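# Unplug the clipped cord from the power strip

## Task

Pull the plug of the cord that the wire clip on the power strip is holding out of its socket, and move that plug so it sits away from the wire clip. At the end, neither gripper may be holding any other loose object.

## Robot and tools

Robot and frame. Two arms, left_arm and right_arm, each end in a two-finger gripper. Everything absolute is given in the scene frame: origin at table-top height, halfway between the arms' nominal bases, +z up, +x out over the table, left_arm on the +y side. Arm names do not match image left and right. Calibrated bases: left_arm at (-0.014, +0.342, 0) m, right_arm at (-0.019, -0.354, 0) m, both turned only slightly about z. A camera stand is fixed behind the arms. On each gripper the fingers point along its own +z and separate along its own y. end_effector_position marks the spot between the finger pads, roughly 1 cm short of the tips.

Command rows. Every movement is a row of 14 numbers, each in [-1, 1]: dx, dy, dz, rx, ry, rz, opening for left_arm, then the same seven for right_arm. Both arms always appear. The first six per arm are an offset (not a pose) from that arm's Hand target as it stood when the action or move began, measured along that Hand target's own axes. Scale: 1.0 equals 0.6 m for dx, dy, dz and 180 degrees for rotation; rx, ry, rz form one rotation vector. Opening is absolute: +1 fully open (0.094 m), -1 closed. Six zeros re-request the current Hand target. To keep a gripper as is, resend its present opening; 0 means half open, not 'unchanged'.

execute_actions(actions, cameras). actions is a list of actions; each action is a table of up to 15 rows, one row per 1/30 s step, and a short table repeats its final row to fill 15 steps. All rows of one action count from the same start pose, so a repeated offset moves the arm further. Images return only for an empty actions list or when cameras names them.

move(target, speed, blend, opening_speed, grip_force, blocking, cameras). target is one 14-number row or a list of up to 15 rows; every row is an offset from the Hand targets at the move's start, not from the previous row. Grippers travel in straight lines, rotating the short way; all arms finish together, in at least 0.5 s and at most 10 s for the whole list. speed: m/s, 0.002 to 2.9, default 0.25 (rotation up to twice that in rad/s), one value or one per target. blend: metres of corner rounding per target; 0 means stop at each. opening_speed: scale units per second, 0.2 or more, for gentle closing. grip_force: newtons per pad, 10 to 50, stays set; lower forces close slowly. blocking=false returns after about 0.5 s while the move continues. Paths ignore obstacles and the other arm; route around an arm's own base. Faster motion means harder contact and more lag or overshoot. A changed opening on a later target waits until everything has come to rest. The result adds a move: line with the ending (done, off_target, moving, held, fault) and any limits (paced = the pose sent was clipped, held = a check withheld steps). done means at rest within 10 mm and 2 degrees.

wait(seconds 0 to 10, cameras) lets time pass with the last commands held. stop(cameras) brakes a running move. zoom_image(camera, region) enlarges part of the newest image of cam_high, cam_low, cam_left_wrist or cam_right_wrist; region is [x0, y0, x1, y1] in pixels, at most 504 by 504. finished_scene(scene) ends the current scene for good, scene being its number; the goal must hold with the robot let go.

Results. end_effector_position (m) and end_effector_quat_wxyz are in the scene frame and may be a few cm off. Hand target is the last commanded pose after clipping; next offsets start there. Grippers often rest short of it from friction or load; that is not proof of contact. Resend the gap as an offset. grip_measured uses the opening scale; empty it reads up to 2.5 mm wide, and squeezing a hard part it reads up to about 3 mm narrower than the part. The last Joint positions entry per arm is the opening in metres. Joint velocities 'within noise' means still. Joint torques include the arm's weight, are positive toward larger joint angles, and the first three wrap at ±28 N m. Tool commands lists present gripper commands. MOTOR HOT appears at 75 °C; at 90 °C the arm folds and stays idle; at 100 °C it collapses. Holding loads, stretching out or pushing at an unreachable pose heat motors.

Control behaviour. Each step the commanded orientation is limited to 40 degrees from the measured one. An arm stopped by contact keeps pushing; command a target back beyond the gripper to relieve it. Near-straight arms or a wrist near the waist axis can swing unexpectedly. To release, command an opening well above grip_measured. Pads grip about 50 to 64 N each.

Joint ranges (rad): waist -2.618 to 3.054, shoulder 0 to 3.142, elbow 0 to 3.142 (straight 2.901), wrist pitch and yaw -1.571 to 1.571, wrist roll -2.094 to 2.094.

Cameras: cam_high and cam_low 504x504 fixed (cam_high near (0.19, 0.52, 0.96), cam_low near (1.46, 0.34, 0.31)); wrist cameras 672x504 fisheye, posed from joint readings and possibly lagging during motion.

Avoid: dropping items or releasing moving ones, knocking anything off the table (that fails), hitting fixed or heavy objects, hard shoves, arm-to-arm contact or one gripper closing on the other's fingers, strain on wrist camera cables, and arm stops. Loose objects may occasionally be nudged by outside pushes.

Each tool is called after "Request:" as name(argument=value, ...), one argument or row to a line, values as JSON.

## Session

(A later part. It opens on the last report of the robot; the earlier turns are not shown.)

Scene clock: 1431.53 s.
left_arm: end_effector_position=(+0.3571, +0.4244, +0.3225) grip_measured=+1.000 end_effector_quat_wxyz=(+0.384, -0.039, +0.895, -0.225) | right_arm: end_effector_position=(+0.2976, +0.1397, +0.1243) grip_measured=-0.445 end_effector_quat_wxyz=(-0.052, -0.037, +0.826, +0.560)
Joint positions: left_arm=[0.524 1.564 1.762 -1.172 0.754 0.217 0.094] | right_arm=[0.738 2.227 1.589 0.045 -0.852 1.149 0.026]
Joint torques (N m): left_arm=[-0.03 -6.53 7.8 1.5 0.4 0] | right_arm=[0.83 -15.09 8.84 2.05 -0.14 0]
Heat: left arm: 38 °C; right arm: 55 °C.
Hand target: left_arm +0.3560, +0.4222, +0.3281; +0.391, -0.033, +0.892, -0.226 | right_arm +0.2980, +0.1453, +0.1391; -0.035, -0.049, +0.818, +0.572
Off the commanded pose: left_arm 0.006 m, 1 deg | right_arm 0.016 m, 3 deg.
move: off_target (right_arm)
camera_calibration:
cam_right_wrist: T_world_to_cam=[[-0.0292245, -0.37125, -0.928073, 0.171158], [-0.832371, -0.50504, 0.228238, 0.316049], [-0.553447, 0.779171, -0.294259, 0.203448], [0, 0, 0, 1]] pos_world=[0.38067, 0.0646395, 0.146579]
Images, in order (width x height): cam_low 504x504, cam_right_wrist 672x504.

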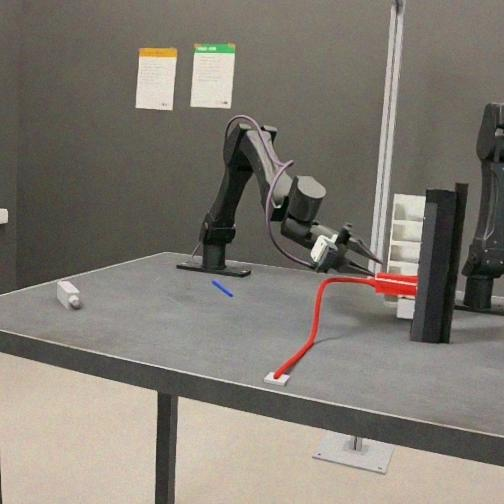

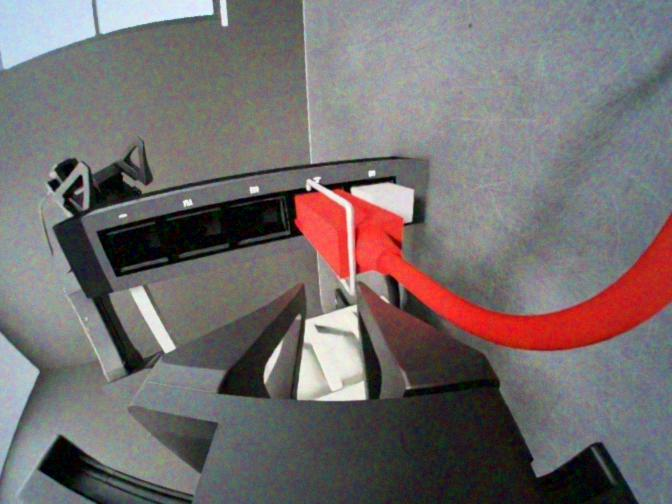

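Request:
move(
  target=[0, 0, 0, 0, 0, 0, 1, 0.00505, -0.04073, 0.01477, 0, 0, 0, -0.447],
  speed=0.05,
  cameras=["cam_low", "cam_right_wrist"],
)

Scene clock: 1471.40 s.
left_arm: end_effector_position=(+0.3571, +0.4244, +0.3225) grip_measured=+1.000 end_effector_quat_wxyz=(+0.384, -0.039, +0.895, -0.225) | right_arm: end_effector_position=(+0.2965, +0.1421, +0.1225) grip_measured=-0.445 end_effector_quat_wxyz=(-0.037, -0.049, +0.817, +0.574)
Joint positions: left_arm=[0.524 1.564 1.762 -1.172 0.754 0.217 0.094] | right_arm=[0.742 2.229 1.547 0.143 -0.851 1.152 0.026]
Joint torques (N m): left_arm=[-0.01 -6.46 7.73 1.48 0.4 0.01] | right_arm=[0.53 -11.96 7.19 2 -0.11 -0.02]
Heat: left arm: 38 °C; right arm: 53 °C.
Hand target: left_arm +0.3560, +0.4222, +0.3281; +0.391, -0.033, +0.892, -0.226 | right_arm +0.2950, +0.1448, +0.1132; -0.035, -0.049, +0.818, +0.572
Off the commanded pose: left_arm 0.006 m, 1 deg | right_arm 0.010 m, 0 deg.
move: done
camera_calibration:
cam_right_wrist: T_world_to_cam=[[0.00605303, -0.336468, -0.941675, 0.156668], [-0.838389, -0.514977, 0.178616, 0.326014], [-0.545039, 0.788409, -0.285208, 0.195476], [0, 0, 0, 1]] pos_world=[0.37892, 0.0664883, 0.14505]
Images, in order (width x height): cam_low 504x504, cam_right_wrist 672x504.

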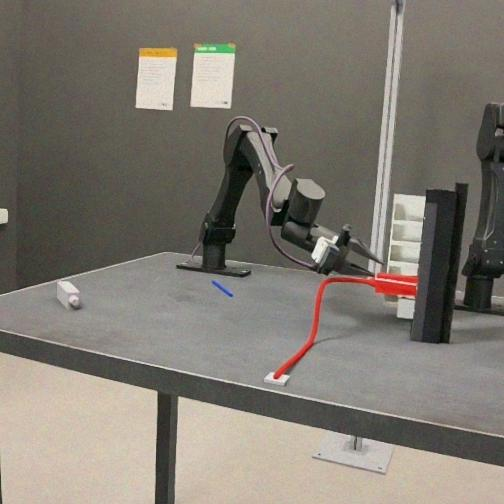

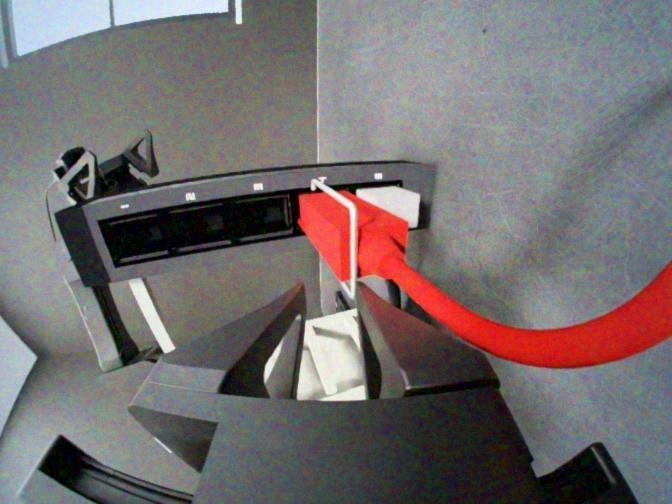

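Request:
zoom_image(
  camera="cam_right_wrist",
  region=[300, 180, 420, 310],
)

Request:
zoom_image(
  camera="cam_low",
  region=[330, 220, 430, 320],
)

Scaled by 3.877 from the camera's 672x504 image, which has a finer 960x720 frame.

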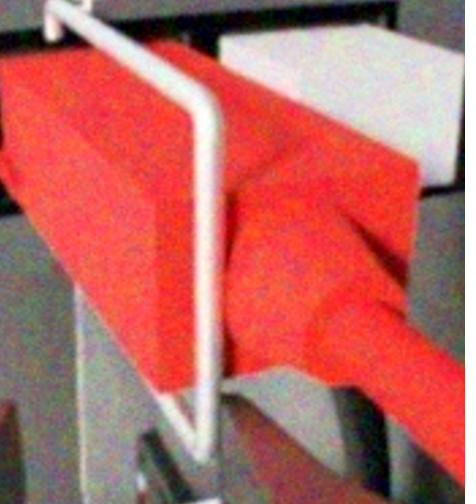

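Scaled by 5.040 from the camera's 504x504 image, which has a finer 720x720 frame.

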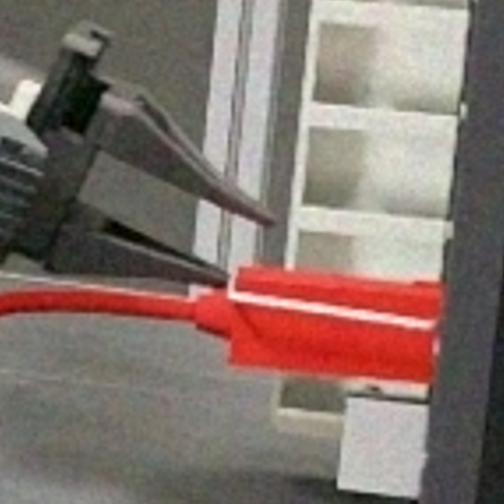

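Request:
move(
  target=[0, 0, 0, 0, 0, 0, 1, 0.00585, -0.00808, 0.01192, 0, 0, 0, -0.447],
  speed=0.04,
  cameras=["cam_low", "cam_right_wrist"],
)

Scene clock: 1506.53 s.
left_arm: end_effector_position=(+0.3571, +0.4244, +0.3225) grip_measured=+1.000 end_effector_quat_wxyz=(+0.384, -0.039, +0.895, -0.225) | right_arm: end_effector_position=(+0.2925, +0.1472, +0.1162) grip_measured=-0.445 end_effector_quat_wxyz=(-0.036, -0.051, +0.816, +0.575)
Joint positions: left_arm=[0.524 1.564 1.762 -1.172 0.754 0.217 0.094] | right_arm=[0.756 2.242 1.538 0.177 -0.841 1.162 0.026]
Joint torques (N m): left_arm=[-0.02 -6.5 7.82 1.53 0.4 0] | right_arm=[0.44 -12.21 7.08 1.94 -0.1 -0.01]
Heat: left arm: 38 °C; right arm: 51 °C.
Hand target: left_arm +0.3560, +0.4222, +0.3281; +0.391, -0.033, +0.892, -0.226 | right_arm +0.2909, +0.1494, +0.1062; -0.035, -0.049, +0.818, +0.572
Off the commanded pose: left_arm 0.006 m, 1 deg | right_arm 0.010 m, 0 deg.
move: done
camera_calibration:
cam_right_wrist: T_world_to_cam=[[0.00906061, -0.333708, -0.942633, 0.151282], [-0.838216, -0.51656, 0.174814, 0.32708], [-0.545263, 0.788546, -0.2844, 0.187493], [0, 0, 0, 1]] pos_world=[0.375026, 0.0715933, 0.138748]
Images, in order (width x height): cam_low 504x504, cam_right_wrist 672x504.

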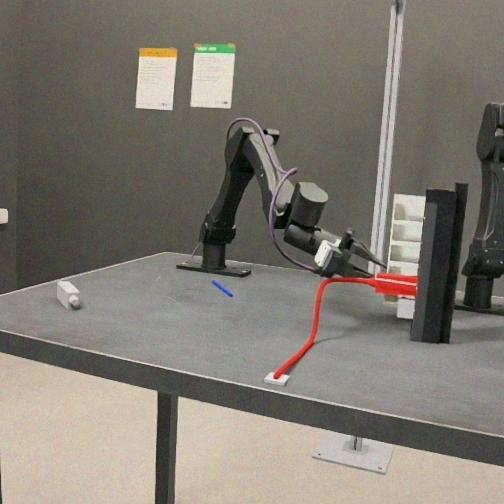

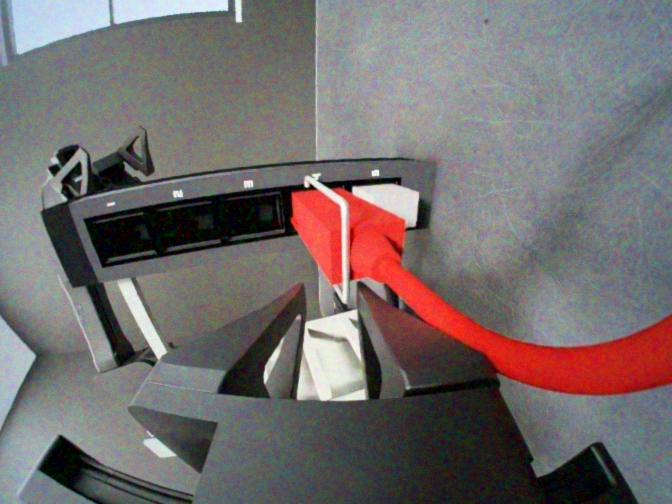

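Request:
zoom_image(
  camera="cam_right_wrist",
  region=[290, 180, 420, 320],
)

Request:
zoom_image(
  camera="cam_low",
  region=[330, 220, 430, 320],
)

Scaled by 3.600 from the camera's 672x504 image, which has a finer 960x720 frame.

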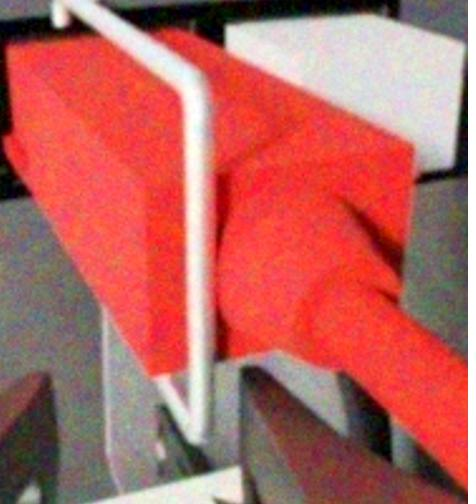

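Scaled by 5.040 from the camera's 504x504 image, which has a finer 720x720 frame.

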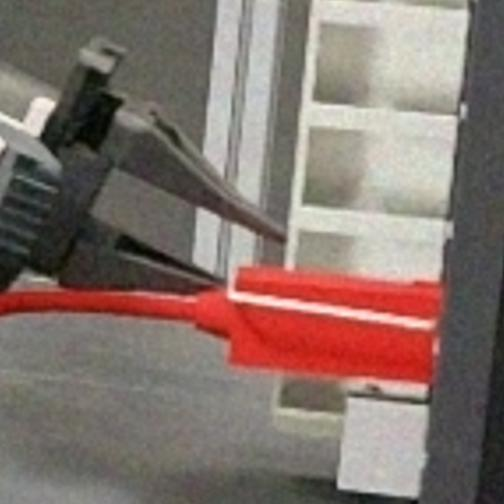

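Request:
move(
  target=[0, 0, 0, 0, 0, 0, 1, 0, 0.04699, -0.0171, 0, 0, 0, -0.447],
  speed=0.05,
  cameras=["cam_low", "cam_right_wrist"],
)

Scene clock: 1536.20 s.
left_arm: end_effector_position=(+0.3571, +0.4244, +0.3225) grip_measured=+1.000 end_effector_quat_wxyz=(+0.384, -0.039, +0.895, -0.225) | right_arm: end_effector_position=(+0.2912, +0.1458, +0.1134) grip_measured=-0.445 end_effector_quat_wxyz=(-0.046, -0.044, +0.821, +0.567)
Joint positions: left_arm=[0.524 1.564 1.762 -1.172 0.754 0.217 0.094] | right_arm=[0.756 2.242 1.547 0.137 -0.84 1.162 0.026]
Joint torques (N m): left_arm=[0.03 -6.53 7.88 1.49 0.4 0.01] | right_arm=[0.73 -16.7 10.3 1.42 -0.09 -0.02]
Heat: left arm: 38 °C; right arm: 54 °C.
Hand target: left_arm +0.3560, +0.4222, +0.3281; +0.391, -0.033, +0.892, -0.226 | right_arm +0.2909, +0.1494, +0.1361; -0.035, -0.049, +0.818, +0.572
Off the commanded pose: left_arm 0.006 m, 1 deg | right_arm 0.023 m, 2 deg.
move: off_target (right_arm)
camera_calibration:
cam_right_wrist: T_world_to_cam=[[-0.0119735, -0.354157, -0.935109, 0.156366], [-0.834311, -0.511934, 0.204569, 0.320537], [-0.551164, 0.782622, -0.289347, 0.190138], [0, 0, 0, 1]] pos_world=[0.374097, 0.0706656, 0.135663]
Images, in order (width x height): cam_low 504x504, cam_right_wrist 672x504.

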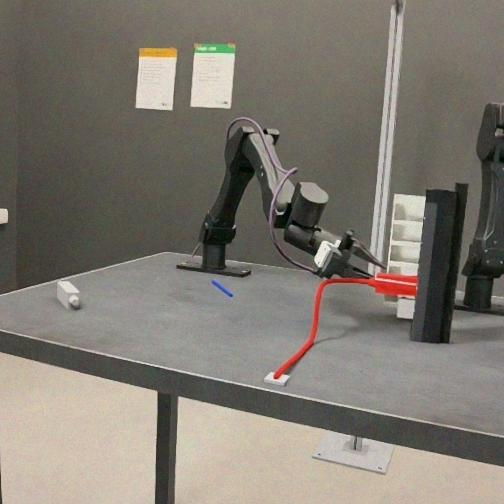

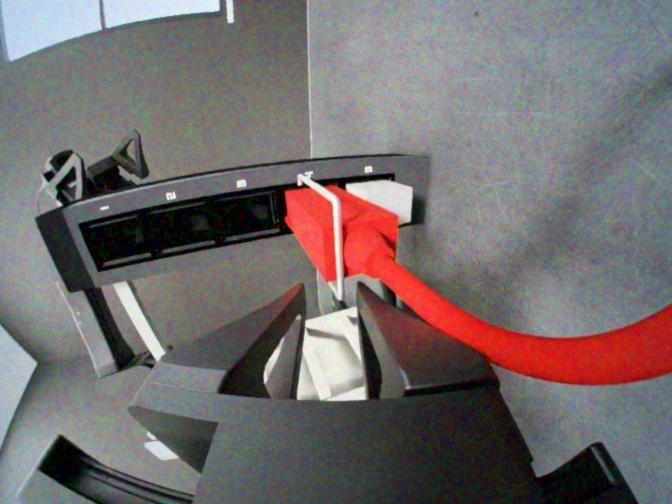

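Request:
move(
  target=[0, 0, 0, 0, 0, 0, 1, 0, 0.01566, -0.0057, 0, 0, 0, -0.447],
  speed=0.05,
  cameras=["cam_low", "cam_right_wrist"],
)

Scene clock: 1546.30 s.
left_arm: end_effector_position=(+0.3571, +0.4244, +0.3225) grip_measured=+1.000 end_effector_quat_wxyz=(+0.384, -0.039, +0.895, -0.225) | right_arm: end_effector_position=(+0.2881, +0.1427, +0.1114) grip_measured=-0.445 end_effector_quat_wxyz=(-0.059, -0.034, +0.829, +0.555)
Joint positions: left_arm=[0.524 1.564 1.762 -1.172 0.754 0.217 0.094] | right_arm=[0.756 2.234 1.554 0.08 -0.84 1.164 0.026]
Joint torques (N m): left_arm=[0.01 -6.45 7.73 1.5 0.41 -0.01] | right_arm=[0.7 -17.54 11.14 1.67 -0.11 0.02]
Heat: left arm: 38 °C; right arm: 57 °C.
Hand target: left_arm +0.3560, +0.4222, +0.3281; +0.391, -0.033, +0.892, -0.226 | right_arm +0.2909, +0.1494, +0.1460; -0.036, -0.049, +0.818, +0.572
Off the commanded pose: left_arm 0.006 m, 1 deg | right_arm 0.035 m, 4 deg.
move: off_target (right_arm)
camera_calibration:
cam_right_wrist: T_world_to_cam=[[-0.0411877, -0.381796, -0.923328, 0.164515], [-0.827542, -0.504806, 0.245652, 0.309239], [-0.559891, 0.774211, -0.295161, 0.194635], [0, 0, 0, 1]] pos_world=[0.371658, 0.0682286, 0.133385]
Images, in order (width x height): cam_low 504x504, cam_right_wrist 672x504.

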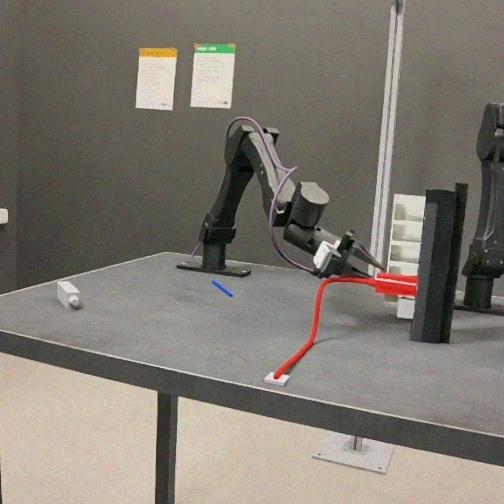

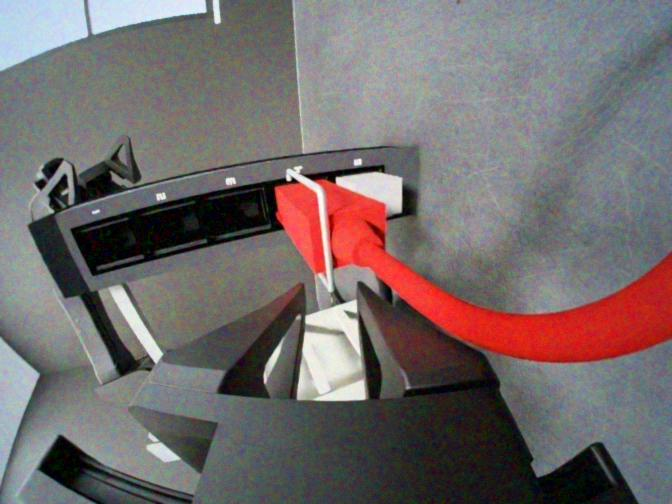

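Request:
move(
  target=[0, 0, 0, 0, 0, 0, 1, 0, 0.01566, -0.0057, 0, 0, 0, -0.447],
  speed=0.05,
  cameras=["cam_low", "cam_right_wrist"],
)

Scene clock: 1555.70 s.
left_arm: end_effector_position=(+0.3571, +0.4244, +0.3225) grip_measured=+1.000 end_effector_quat_wxyz=(+0.384, -0.039, +0.895, -0.225) | right_arm: end_effector_position=(+0.2886, +0.1431, +0.1219) grip_measured=-0.445 end_effector_quat_wxyz=(-0.059, -0.034, +0.829, +0.555)
Joint positions: left_arm=[0.524 1.564 1.762 -1.172 0.754 0.217 0.094] | right_arm=[0.756 2.22 1.574 0.046 -0.84 1.165 0.026]
Joint torques (N m): left_arm=[0.02 -6.46 7.69 1.51 0.4 0.05] | right_arm=[0.94 -17.31 11.25 1.64 -0.17 0]
Heat: left arm: 38 °C; right arm: 56 °C.
Hand target: left_arm +0.3560, +0.4222, +0.3281; +0.391, -0.033, +0.892, -0.226 | right_arm +0.2909, +0.1494, +0.1562; -0.035, -0.049, +0.818, +0.572
Off the commanded pose: left_arm 0.006 m, 1 deg | right_arm 0.035 m, 4 deg.
move: off_target (right_arm)
camera_calibration:
cam_right_wrist: T_world_to_cam=[[-0.041647, -0.381937, -0.92325, 0.174418], [-0.828002, -0.503963, 0.245833, 0.307251], [-0.559177, 0.774691, -0.295256, 0.197411], [0, 0, 0, 1]] pos_world=[0.372056, 0.0685274, 0.143785]
Images, in order (width x height): cam_low 504x504, cam_right_wrist 672x504.

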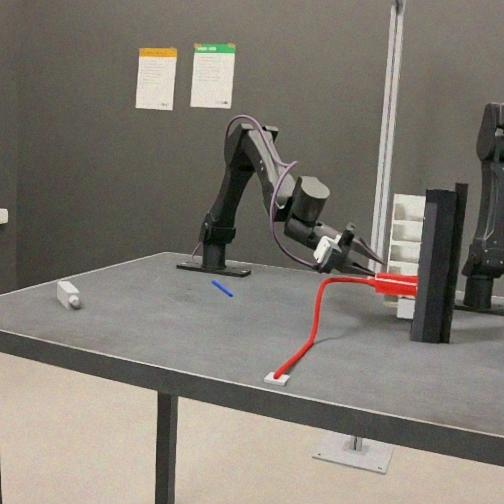

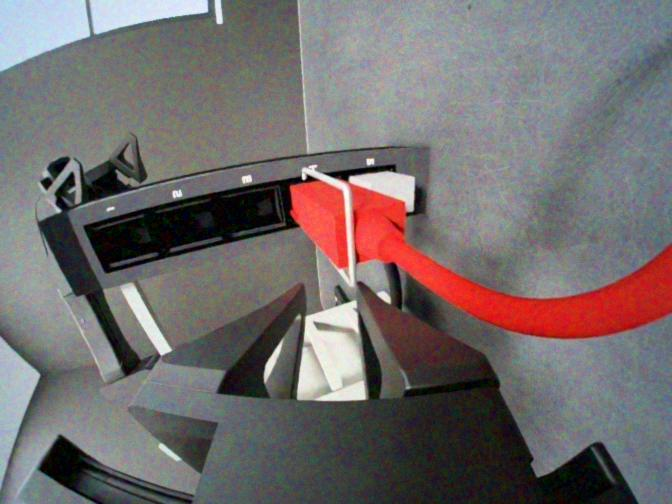

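Request:
zoom_image(
  camera="cam_right_wrist",
  region=[295, 160, 415, 300],
)

Scaled by 3.600 from the camera's 672x504 image, which has a finer 960x720 frame.

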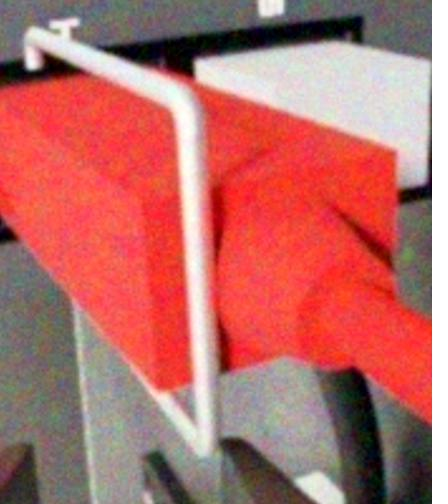

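Request:
move(
  target=[0, 0, 0, 0, 0, 0, 1, -0.0006, -0.0031, 0.0207, 0, 0, 0, -0.447],
  speed=0.05,
  cameras=["cam_low", "cam_right_wrist"],
)

Scene clock: 1576.67 s.
left_arm: end_effector_position=(+0.3571, +0.4244, +0.3225) grip_measured=+1.000 end_effector_quat_wxyz=(+0.384, -0.039, +0.895, -0.225) | right_arm: end_effector_position=(+0.2863, +0.1526, +0.1325) grip_measured=-0.445 end_effector_quat_wxyz=(-0.053, -0.039, +0.826, +0.560)
Joint positions: left_arm=[0.524 1.564 1.762 -1.172 0.754 0.217 0.094] | right_arm=[0.773 2.22 1.606 0.041 -0.826 1.175 0.026]
Joint torques (N m): left_arm=[0.01 -6.57 7.87 1.51 0.4 0.02] | right_arm=[0.66 -14.04 11.67 1.84 -0.11 -0.04]
Heat: left arm: 38 °C; right arm: 63 °C.
Hand target: left_arm +0.3560, +0.4222, +0.3281; +0.391, -0.033, +0.892, -0.226 | right_arm +0.2899, +0.1604, +0.1502; -0.035, -0.049, +0.818, +0.572
Off the commanded pose: left_arm 0.006 m, 1 deg | right_arm 0.020 m, 3 deg.
move: off_target (right_arm)
camera_calibration:
cam_right_wrist: T_world_to_cam=[[-0.0273317, -0.370546, -0.928412, 0.182643], [-0.830551, -0.508417, 0.22737, 0.311339], [-0.556272, 0.777308, -0.293862, 0.19056], [0, 0, 0, 1]] pos_world=[0.369577, 0.0778443, 0.154777]
Images, in order (width x height): cam_low 504x504, cam_right_wrist 672x504.

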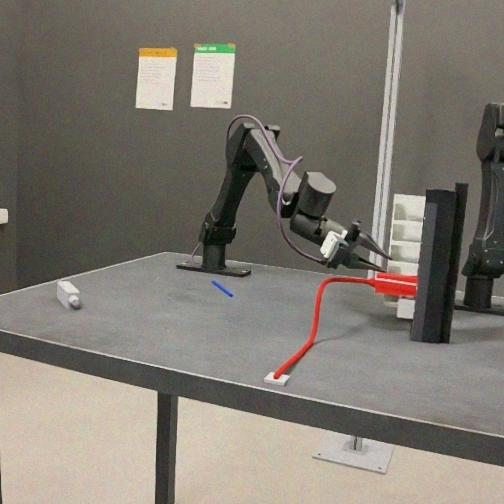

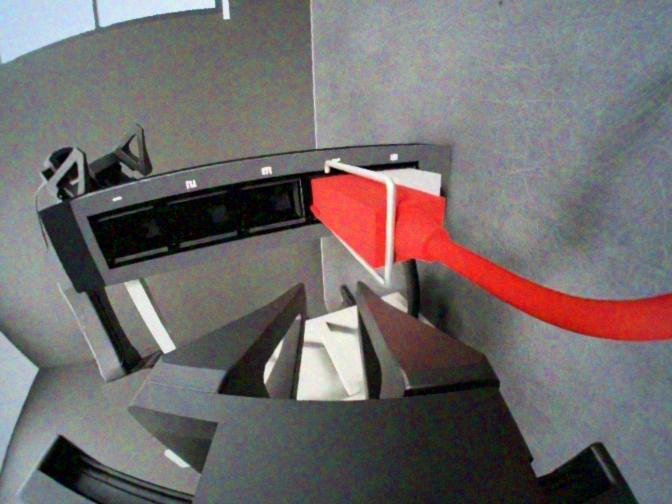

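Request:
move(
  target=[
    [0, 0, 0, 0, 0, 0, 1, -0.0025, -0.0345, -0.0588, 0, 0, 0, -0.362],
    [0, 0, 0, 0, 0, 0, 1, -0.0053, -0.0950, -0.0327, 0, 0, 0, -0.362],
  ],
  speed=0.06,
  cameras=["cam_low", "cam_right_wrist"],
)

Scene clock: 1616.53 s.
left_arm: end_effector_position=(+0.3571, +0.4244, +0.3225) grip_measured=+1.000 end_effector_quat_wxyz=(+0.384, -0.039, +0.895, -0.225) | right_arm: end_effector_position=(+0.2977, +0.1230, +0.1088) grip_measured=-0.364 end_effector_quat_wxyz=(-0.037, -0.041, +0.821, +0.569)
Joint positions: left_arm=[0.524 1.564 1.762 -1.172 0.754 0.217 0.094] | right_arm=[0.714 2.206 1.464 0.173 -0.863 1.134 0.03]
Joint torques (N m): left_arm=[-0.02 -6.53 7.64 1.5 0.4 0.03] | right_arm=[-0.25 -11.73 7.3 2.07 -0.3 -0.13]
Heat: left arm: 38 °C; right arm: 60 °C.
Hand target: left_arm +0.3560, +0.4222, +0.3281; +0.391, -0.033, +0.892, -0.226 | right_arm +0.2977, +0.1231, +0.1034; -0.035, -0.049, +0.818, +0.572
Off the commanded pose: left_arm 0.006 m, 1 deg | right_arm 0.005 m, 1 deg.
move: done
camera_calibration:
cam_right_wrist: T_world_to_cam=[[-0.0066366, -0.349649, -0.936857, 0.142125], [-0.842906, -0.502114, 0.193368, 0.317826], [-0.53802, 0.790966, -0.291389, 0.205471], [0, 0, 0, 1]] pos_world=[0.379388, 0.0467586, 0.131565]
Images, in order (width x height): cam_low 504x504, cam_right_wrist 672x504.

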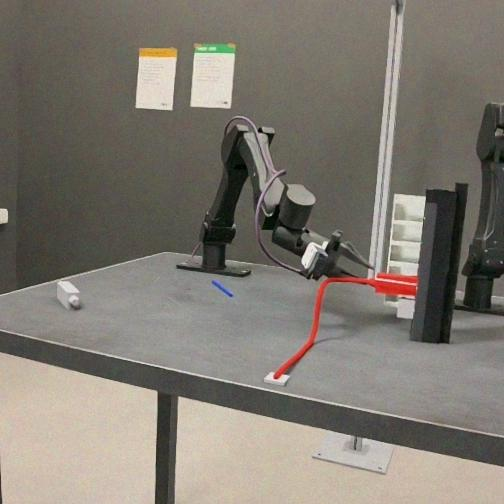

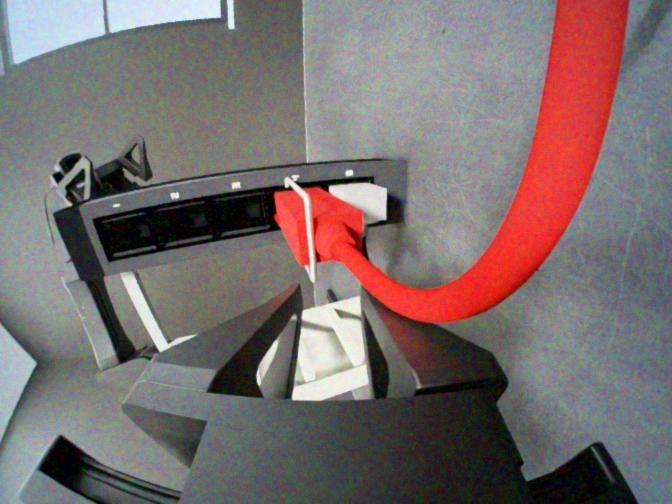

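Request:
move(
  target=[0, 0, 0, 0, 0, 0, 1, 0.00677, 0.00885, 0.04573, 0, 0, 0, -0.362],
  speed=0.05,
  cameras=["cam_low", "cam_right_wrist"],
)

Scene clock: 1634.70 s.
left_arm: end_effector_position=(+0.3571, +0.4244, +0.3225) grip_measured=+1.000 end_effector_quat_wxyz=(+0.384, -0.039, +0.895, -0.225) | right_arm: end_effector_position=(+0.2850, +0.1380, +0.0953) grip_measured=-0.364 end_effector_quat_wxyz=(-0.051, -0.044, +0.822, +0.565)
Joint positions: left_arm=[0.524 1.564 1.762 -1.172 0.754 0.217 0.094] | right_arm=[0.751 2.247 1.478 0.199 -0.852 1.157 0.03]
Joint torques (N m): left_arm=[-0.09 -6.45 7.83 1.49 0.43 0.01] | right_arm=[1.14 -11.17 11.23 2 0 0.06]
Heat: left arm: 38 °C; right arm: 53 °C.
Hand target: left_arm +0.3560, +0.4222, +0.3281; +0.391, -0.033, +0.892, -0.226 | right_arm +0.2903, +0.1500, +0.0990; -0.035, -0.049, +0.818, +0.572
Off the commanded pose: left_arm 0.006 m, 1 deg | right_arm 0.014 m, 2 deg.
move: off_target (right_arm)
camera_calibration:
cam_right_wrist: T_world_to_cam=[[-0.0167848, -0.357194, -0.933879, 0.138309], [-0.828875, -0.517385, 0.212789, 0.313565], [-0.559182, 0.777641, -0.287385, 0.190407], [0, 0, 0, 1]] pos_world=[0.3687, 0.063569, 0.117161]
Images, in order (width x height): cam_low 504x504, cam_right_wrist 672x504.

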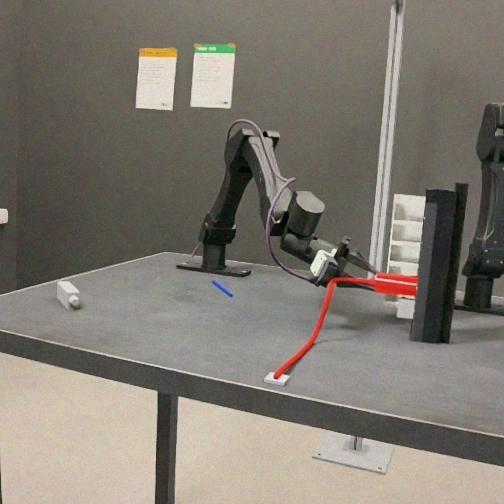

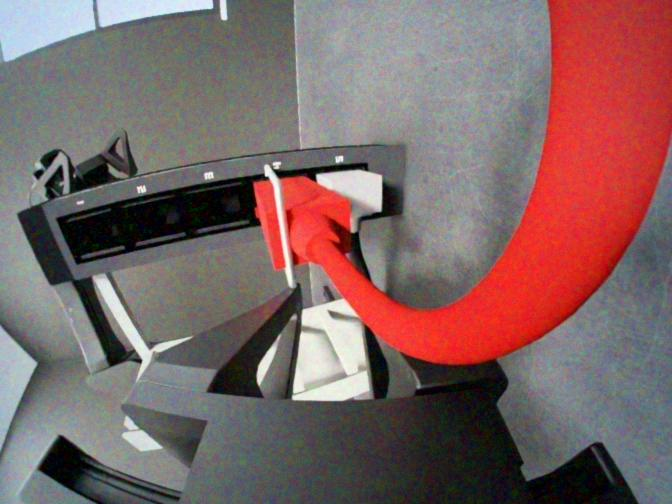

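Request:
zoom_image(
  camera="cam_right_wrist",
  region=[240, 160, 360, 300],
)

Request:
zoom_image(
  camera="cam_low",
  region=[330, 220, 430, 320],
)

Scaled by 3.600 from the camera's 672x504 image, which has a finer 960x720 frame.

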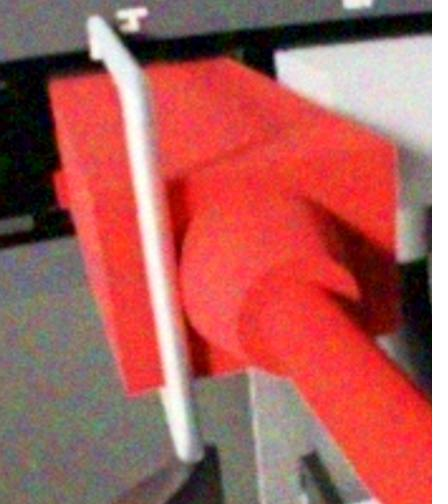

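Scaled by 5.040 from the camera's 504x504 image, which has a finer 720x720 frame.

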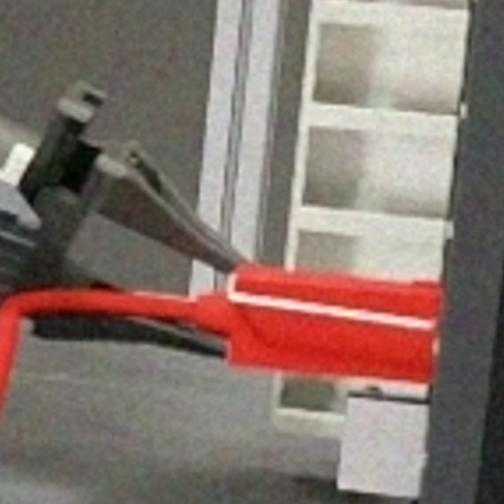

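Request:
move(
  target=[
    [0, 0, 0, 0, 0, 0, 1, -0.00753, 0.00072, -0.09062, 0, 0, 0, -0.362],
    [0, 0, 0, 0, 0, 0, 1, -0.01193, 0.01652, -0.02187, 0, 0, 0, -0.362],
  ],
  speed=0.06,
  cameras=["cam_low", "cam_right_wrist"],
)

Scene clock: 1703.07 s.
left_arm: end_effector_position=(+0.3571, +0.4244, +0.3225) grip_measured=+1.000 end_effector_quat_wxyz=(+0.384, -0.039, +0.895, -0.225) | right_arm: end_effector_position=(+0.2919, +0.1349, +0.1072) grip_measured=-0.364 end_effector_quat_wxyz=(-0.048, -0.045, +0.821, +0.567)
Joint positions: left_arm=[0.524 1.564 1.762 -1.172 0.754 0.217 0.094] | right_arm=[0.737 2.232 1.505 0.153 -0.862 1.146 0.03]
Joint torques (N m): left_arm=[0.03 -6.61 7.83 1.48 0.42 0.03] | right_arm=[0.51 -12.19 11.44 1.82 -0.09 0.02]
Heat: left arm: 38 °C; right arm: 51 °C.
Hand target: left_arm +0.3560, +0.4222, +0.3281; +0.391, -0.033, +0.892, -0.226 | right_arm +0.2985, +0.1420, +0.1126; -0.035, -0.049, +0.818, +0.572
Off the commanded pose: left_arm 0.006 m, 1 deg | right_arm 0.011 m, 2 deg.
move: off_target (right_arm)
camera_calibration:
cam_right_wrist: T_world_to_cam=[[-0.0135355, -0.354274, -0.935044, 0.14726], [-0.831143, -0.515895, 0.207496, 0.316149], [-0.555895, 0.779963, -0.28747, 0.198856], [0, 0, 0, 1]] pos_world=[0.375301, 0.0601703, 0.12926]
Images, in order (width x height): cam_low 504x504, cam_right_wrist 672x504.

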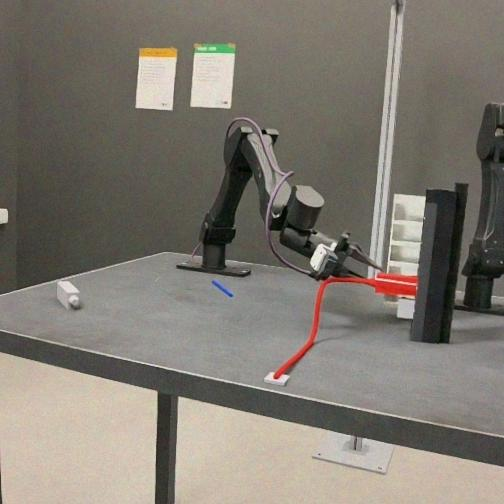

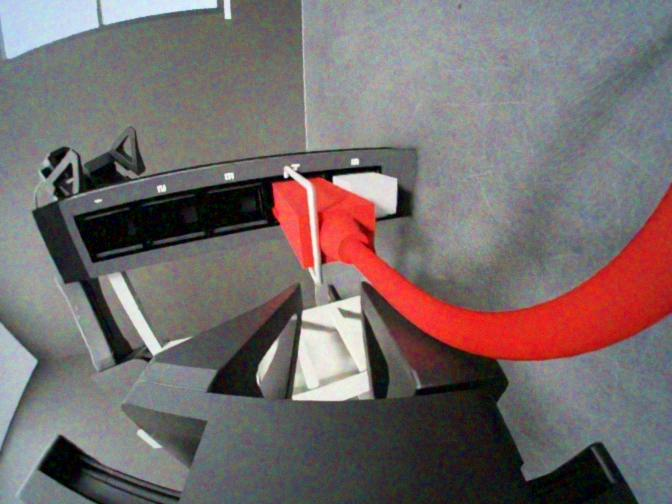

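Request:
move(
  target=[0, 0, 0, 0, 0, 0, 1, -0.00422, 0.00568, 0.0156, 0, 0, 0, -0.362],
  speed=0.05,
  cameras=["cam_low", "cam_right_wrist"],
)

Scene clock: 1723.70 s.
left_arm: end_effector_position=(+0.3571, +0.4244, +0.3225) grip_measured=+1.000 end_effector_quat_wxyz=(+0.384, -0.039, +0.895, -0.225) | right_arm: end_effector_position=(+0.2915, +0.1422, +0.1073) grip_measured=-0.364 end_effector_quat_wxyz=(-0.057, -0.040, +0.822, +0.565)
Joint positions: left_arm=[0.524 1.564 1.762 -1.172 0.754 0.217 0.094] | right_arm=[0.747 2.253 1.544 0.131 -0.861 1.164 0.03]
Joint torques (N m): left_arm=[0.01 -6.53 7.82 1.53 0.41 0.02] | right_arm=[0.64 -11.89 11.89 2 -0.01 -0.06]
Heat: left arm: 38 °C; right arm: 51 °C.
Hand target: left_arm +0.3560, +0.4222, +0.3281; +0.391, -0.033, +0.892, -0.226 | right_arm +0.2997, +0.1523, +0.1128; -0.035, -0.049, +0.818, +0.572
Off the commanded pose: left_arm 0.006 m, 1 deg | right_arm 0.014 m, 3 deg.
move: off_target (right_arm)
camera_calibration:
cam_right_wrist: T_world_to_cam=[[-0.0302803, -0.359445, -0.932675, 0.155287], [-0.825489, -0.51715, 0.226106, 0.316078], [-0.563605, 0.776759, -0.281058, 0.194926], [0, 0, 0, 1]] pos_world=[0.375483, 0.0678664, 0.12815]
Images, in order (width x height): cam_low 504x504, cam_right_wrist 672x504.

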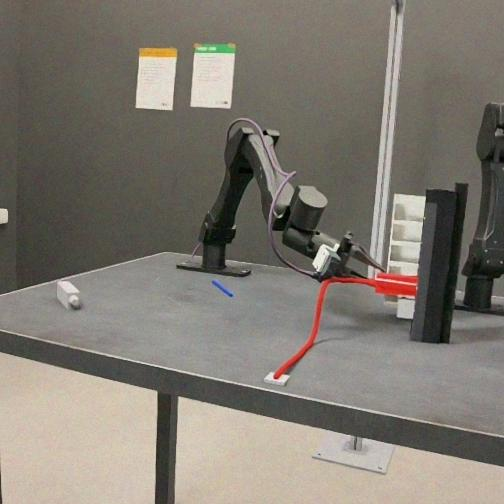

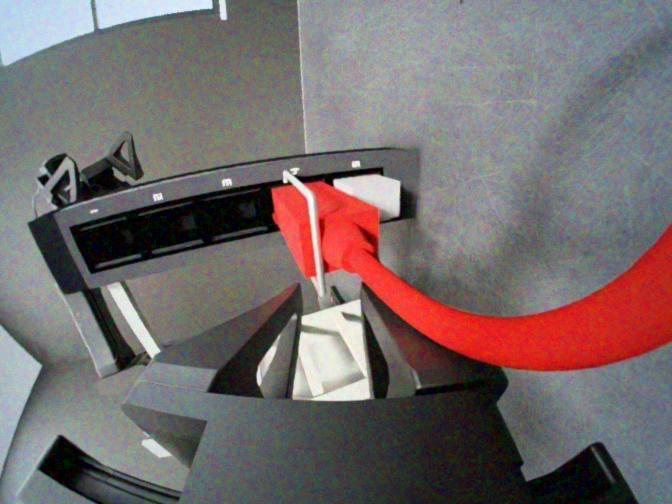

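Request:
zoom_image(
  camera="cam_right_wrist",
  region=[260, 170, 400, 320],
)

Request:
zoom_image(
  camera="cam_low",
  region=[330, 220, 430, 320],
)

Scaled by 3.360 from the camera's 672x504 image, which has a finer 960x720 frame.

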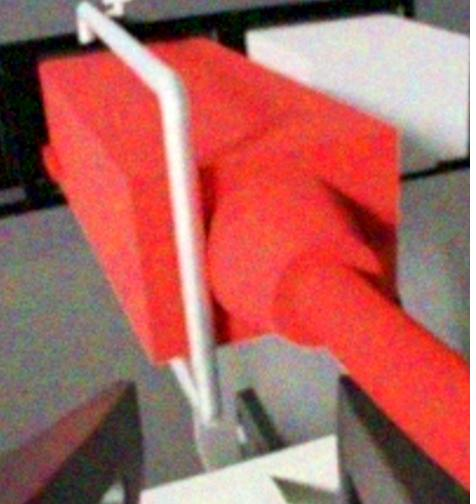

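Scaled by 5.040 from the camera's 504x504 image, which has a finer 720x720 frame.

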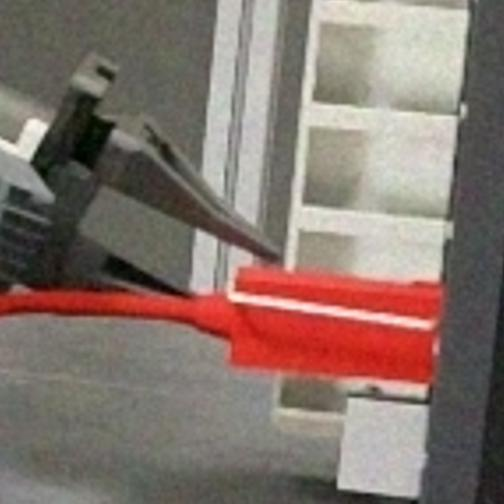

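Request:
move(
  target=[0, 0, 0, 0, 0, 0, 1, -0.0004, 0.01367, -0.00145, 0, 0, 0, -0.362],
  speed=0.05,
  cameras=["cam_low", "cam_right_wrist"],
)

Scene clock: 1748.00 s.
left_arm: end_effector_position=(+0.3571, +0.4244, +0.3225) grip_measured=+1.000 end_effector_quat_wxyz=(+0.384, -0.039, +0.895, -0.225) | right_arm: end_effector_position=(+0.2901, +0.1452, +0.1099) grip_measured=-0.364 end_effector_quat_wxyz=(-0.060, -0.039, +0.824, +0.562)
Joint positions: left_arm=[0.524 1.564 1.762 -1.172 0.754 0.217 0.094] | right_arm=[0.753 2.254 1.563 0.107 -0.858 1.167 0.03]
Joint torques (N m): left_arm=[-0.14 -6.46 7.77 1.48 0.41 0.04] | right_arm=[0.39 -12.85 11.85 1.86 -0.02 -0.11]
Heat: left arm: 38 °C; right arm: 52 °C.
Hand target: left_arm +0.3560, +0.4222, +0.3281; +0.391, -0.033, +0.892, -0.226 | right_arm +0.2998, +0.1542, +0.1207; -0.035, -0.049, +0.818, +0.572
Off the commanded pose: left_arm 0.006 m, 1 deg | right_arm 0.017 m, 3 deg.
move: off_target (right_arm)
camera_calibration:
cam_right_wrist: T_world_to_cam=[[-0.0348715, -0.365301, -0.930236, 0.160591], [-0.822984, -0.517583, 0.234104, 0.314353], [-0.566993, 0.773733, -0.282588, 0.194132], [0, 0, 0, 1]] pos_world=[0.374379, 0.0711609, 0.130655]
Images, in order (width x height): cam_low 504x504, cam_right_wrist 672x504.

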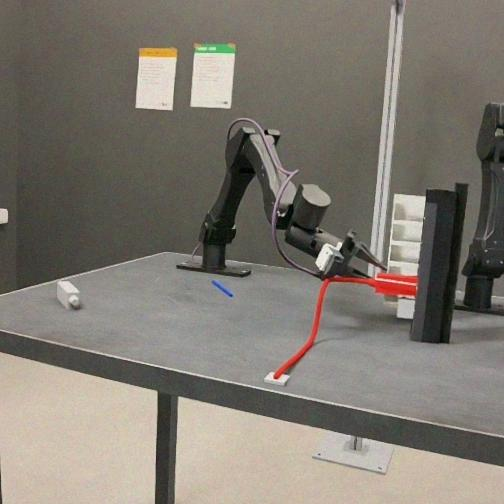

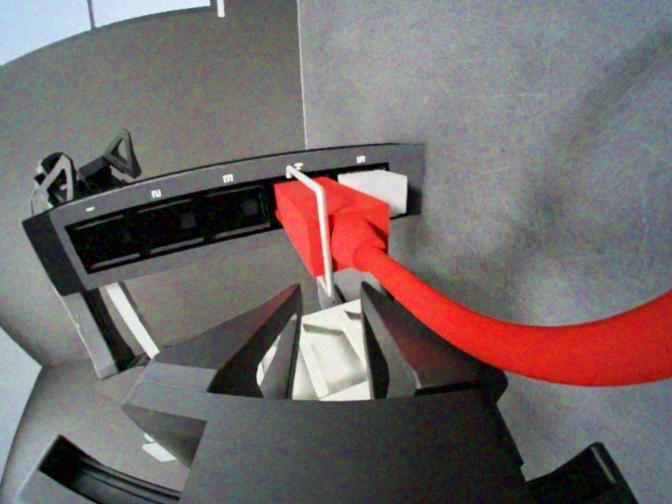

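Request:
move(
  target=[0, 0, 0, 0, 0, 0, 1, 0, 0, 0, 0, 0, 0, -0.97],
  speed=0.05,
  grip_force=[50, 20],
  opening_speed=0.4,
  cameras=["cam_low", "cam_right_wrist"],
)

Scene clock: 1758.00 s.
left_arm: end_effector_position=(+0.3571, +0.4244, +0.3225) grip_measured=+1.000 end_effector_quat_wxyz=(+0.384, -0.039, +0.895, -0.225) | right_arm: end_effector_position=(+0.2929, +0.1461, +0.1118) grip_measured=-0.894 end_effector_quat_wxyz=(-0.055, -0.037, +0.825, +0.561)
Joint positions: left_arm=[0.524 1.564 1.762 -1.172 0.754 0.217 0.094] | right_arm=[0.753 2.254 1.574 0.099 -0.847 1.167 0.005]
Joint torques (N m): left_arm=[-0.03 -6.48 7.82 1.5 0.4 0.03] | right_arm=[0.4 -12.6 11.22 2.03 0 -0.14]
Heat: left arm: 38 °C; right arm: 52 °C.
Hand target: left_arm +0.3560, +0.4222, +0.3281; +0.391, -0.033, +0.892, -0.226 | right_arm +0.2998, +0.1543, +0.1207; -0.035, -0.049, +0.818, +0.572
Off the commanded pose: left_arm 0.006 m, 1 deg | right_arm 0.014 m, 3 deg.
grip_force (N): 50, 20
move: off_target (right_arm)
camera_calibration:
cam_right_wrist: T_world_to_cam=[[-0.032445, -0.367248, -0.929557, 0.162385], [-0.829154, -0.509422, 0.230202, 0.317715], [-0.558078, 0.778215, -0.287977, 0.192926], [0, 0, 0, 1]] pos_world=[0.376371, 0.0713489, 0.133366]
Images, in order (width x height): cam_low 504x504, cam_right_wrist 672x504.

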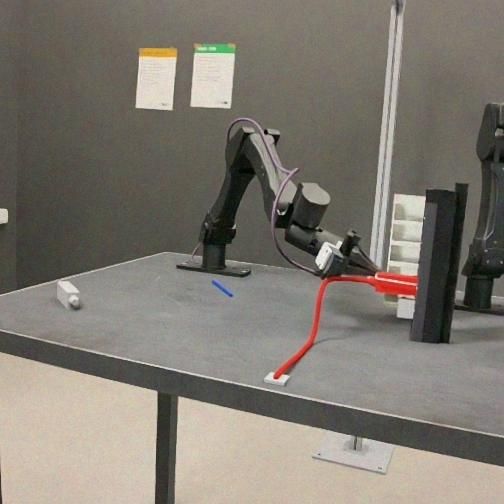

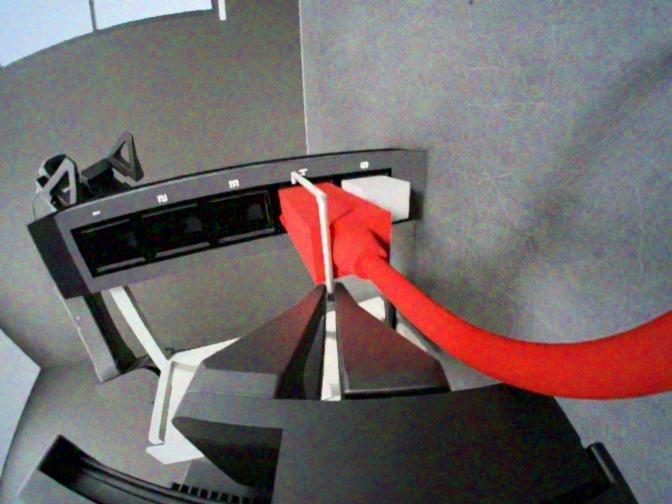

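Request:
zoom_image(
  camera="cam_right_wrist",
  region=[260, 160, 400, 310],
)

Request:
zoom_image(
  camera="cam_low",
  region=[330, 220, 430, 320],
)

Scaled by 3.360 from the camera's 672x504 image, which has a finer 960x720 frame.

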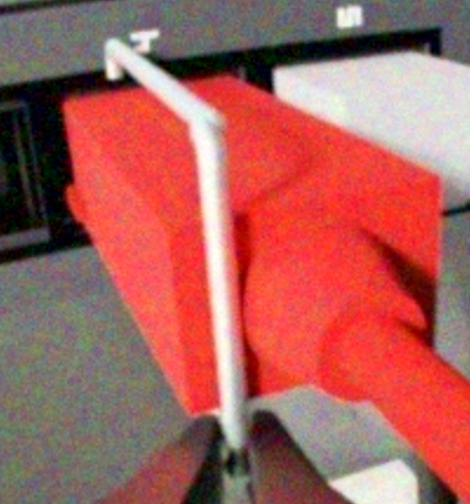

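Scaled by 5.040 from the camera's 504x504 image, which has a finer 720x720 frame.

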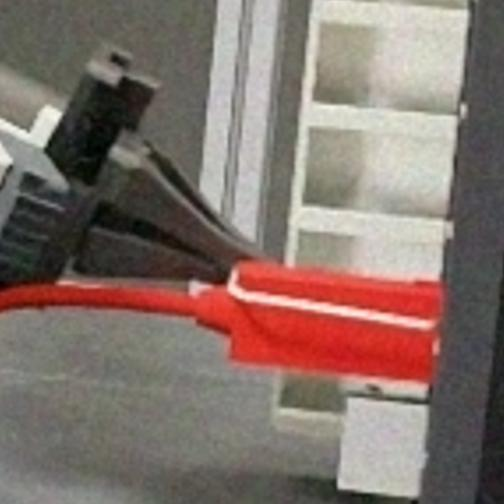

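Request:
move(
  target=[0, 0, 0, 0, 0, 0, 1, 0, 0.0235, -0.00855, 0, 0, 0, -0.97],
  speed=0.04,
  cameras=["cam_low", "cam_right_wrist"],
)

Scene clock: 1769.90 s.
left_arm: end_effector_position=(+0.3571, +0.4244, +0.3225) grip_measured=+1.000 end_effector_quat_wxyz=(+0.384, -0.039, +0.895, -0.225) | right_arm: end_effector_position=(+0.2927, +0.1462, +0.1132) grip_measured=-0.899 end_effector_quat_wxyz=(-0.060, -0.035, +0.827, +0.558)
Joint positions: left_arm=[0.524 1.564 1.762 -1.172 0.754 0.217 0.094] | right_arm=[0.753 2.254 1.588 0.072 -0.848 1.167 0.005]
Joint torques (N m): left_arm=[-0.09 -6.46 7.83 1.49 0.41 0.02] | right_arm=[0.46 -14.93 12.19 1.75 -0.07 -0.11]
Heat: left arm: 38 °C; right arm: 53 °C.
Hand target: left_arm +0.3560, +0.4222, +0.3281; +0.391, -0.033, +0.892, -0.226 | right_arm +0.2997, +0.1543, +0.1357; -0.035, -0.049, +0.818, +0.572
Off the commanded pose: left_arm 0.006 m, 1 deg | right_arm 0.025 m, 4 deg.
grip_force (N): 50, 20
move: off_target (right_arm)
camera_calibration:
cam_right_wrist: T_world_to_cam=[[-0.0411488, -0.375147, -0.926051, 0.167028], [-0.825991, -0.508718, 0.242786, 0.31486], [-0.562179, 0.774901, -0.288935, 0.194986], [0, 0, 0, 1]] pos_world=[0.376561, 0.07174, 0.134571]
Images, in order (width x height): cam_low 504x504, cam_right_wrist 672x504.

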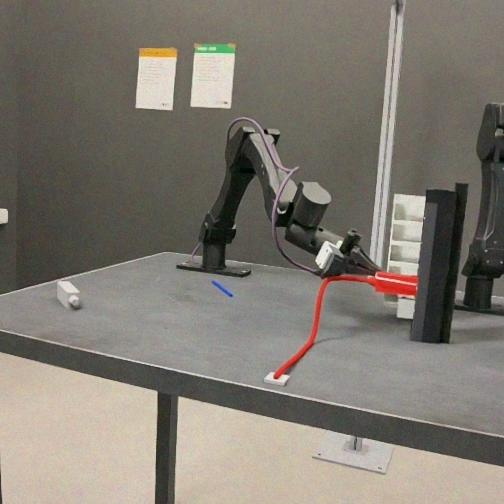

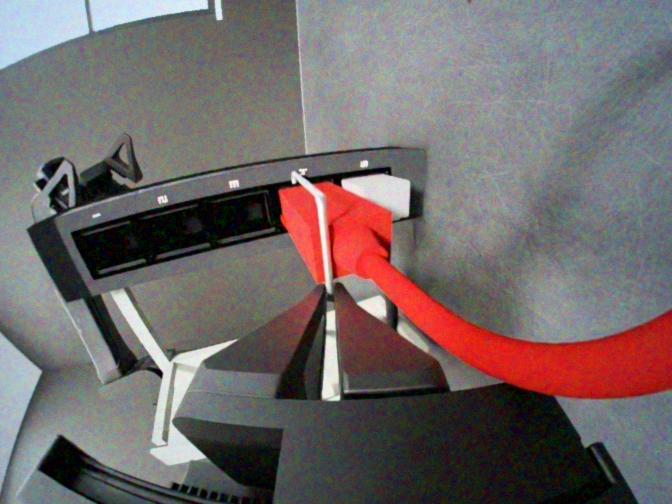

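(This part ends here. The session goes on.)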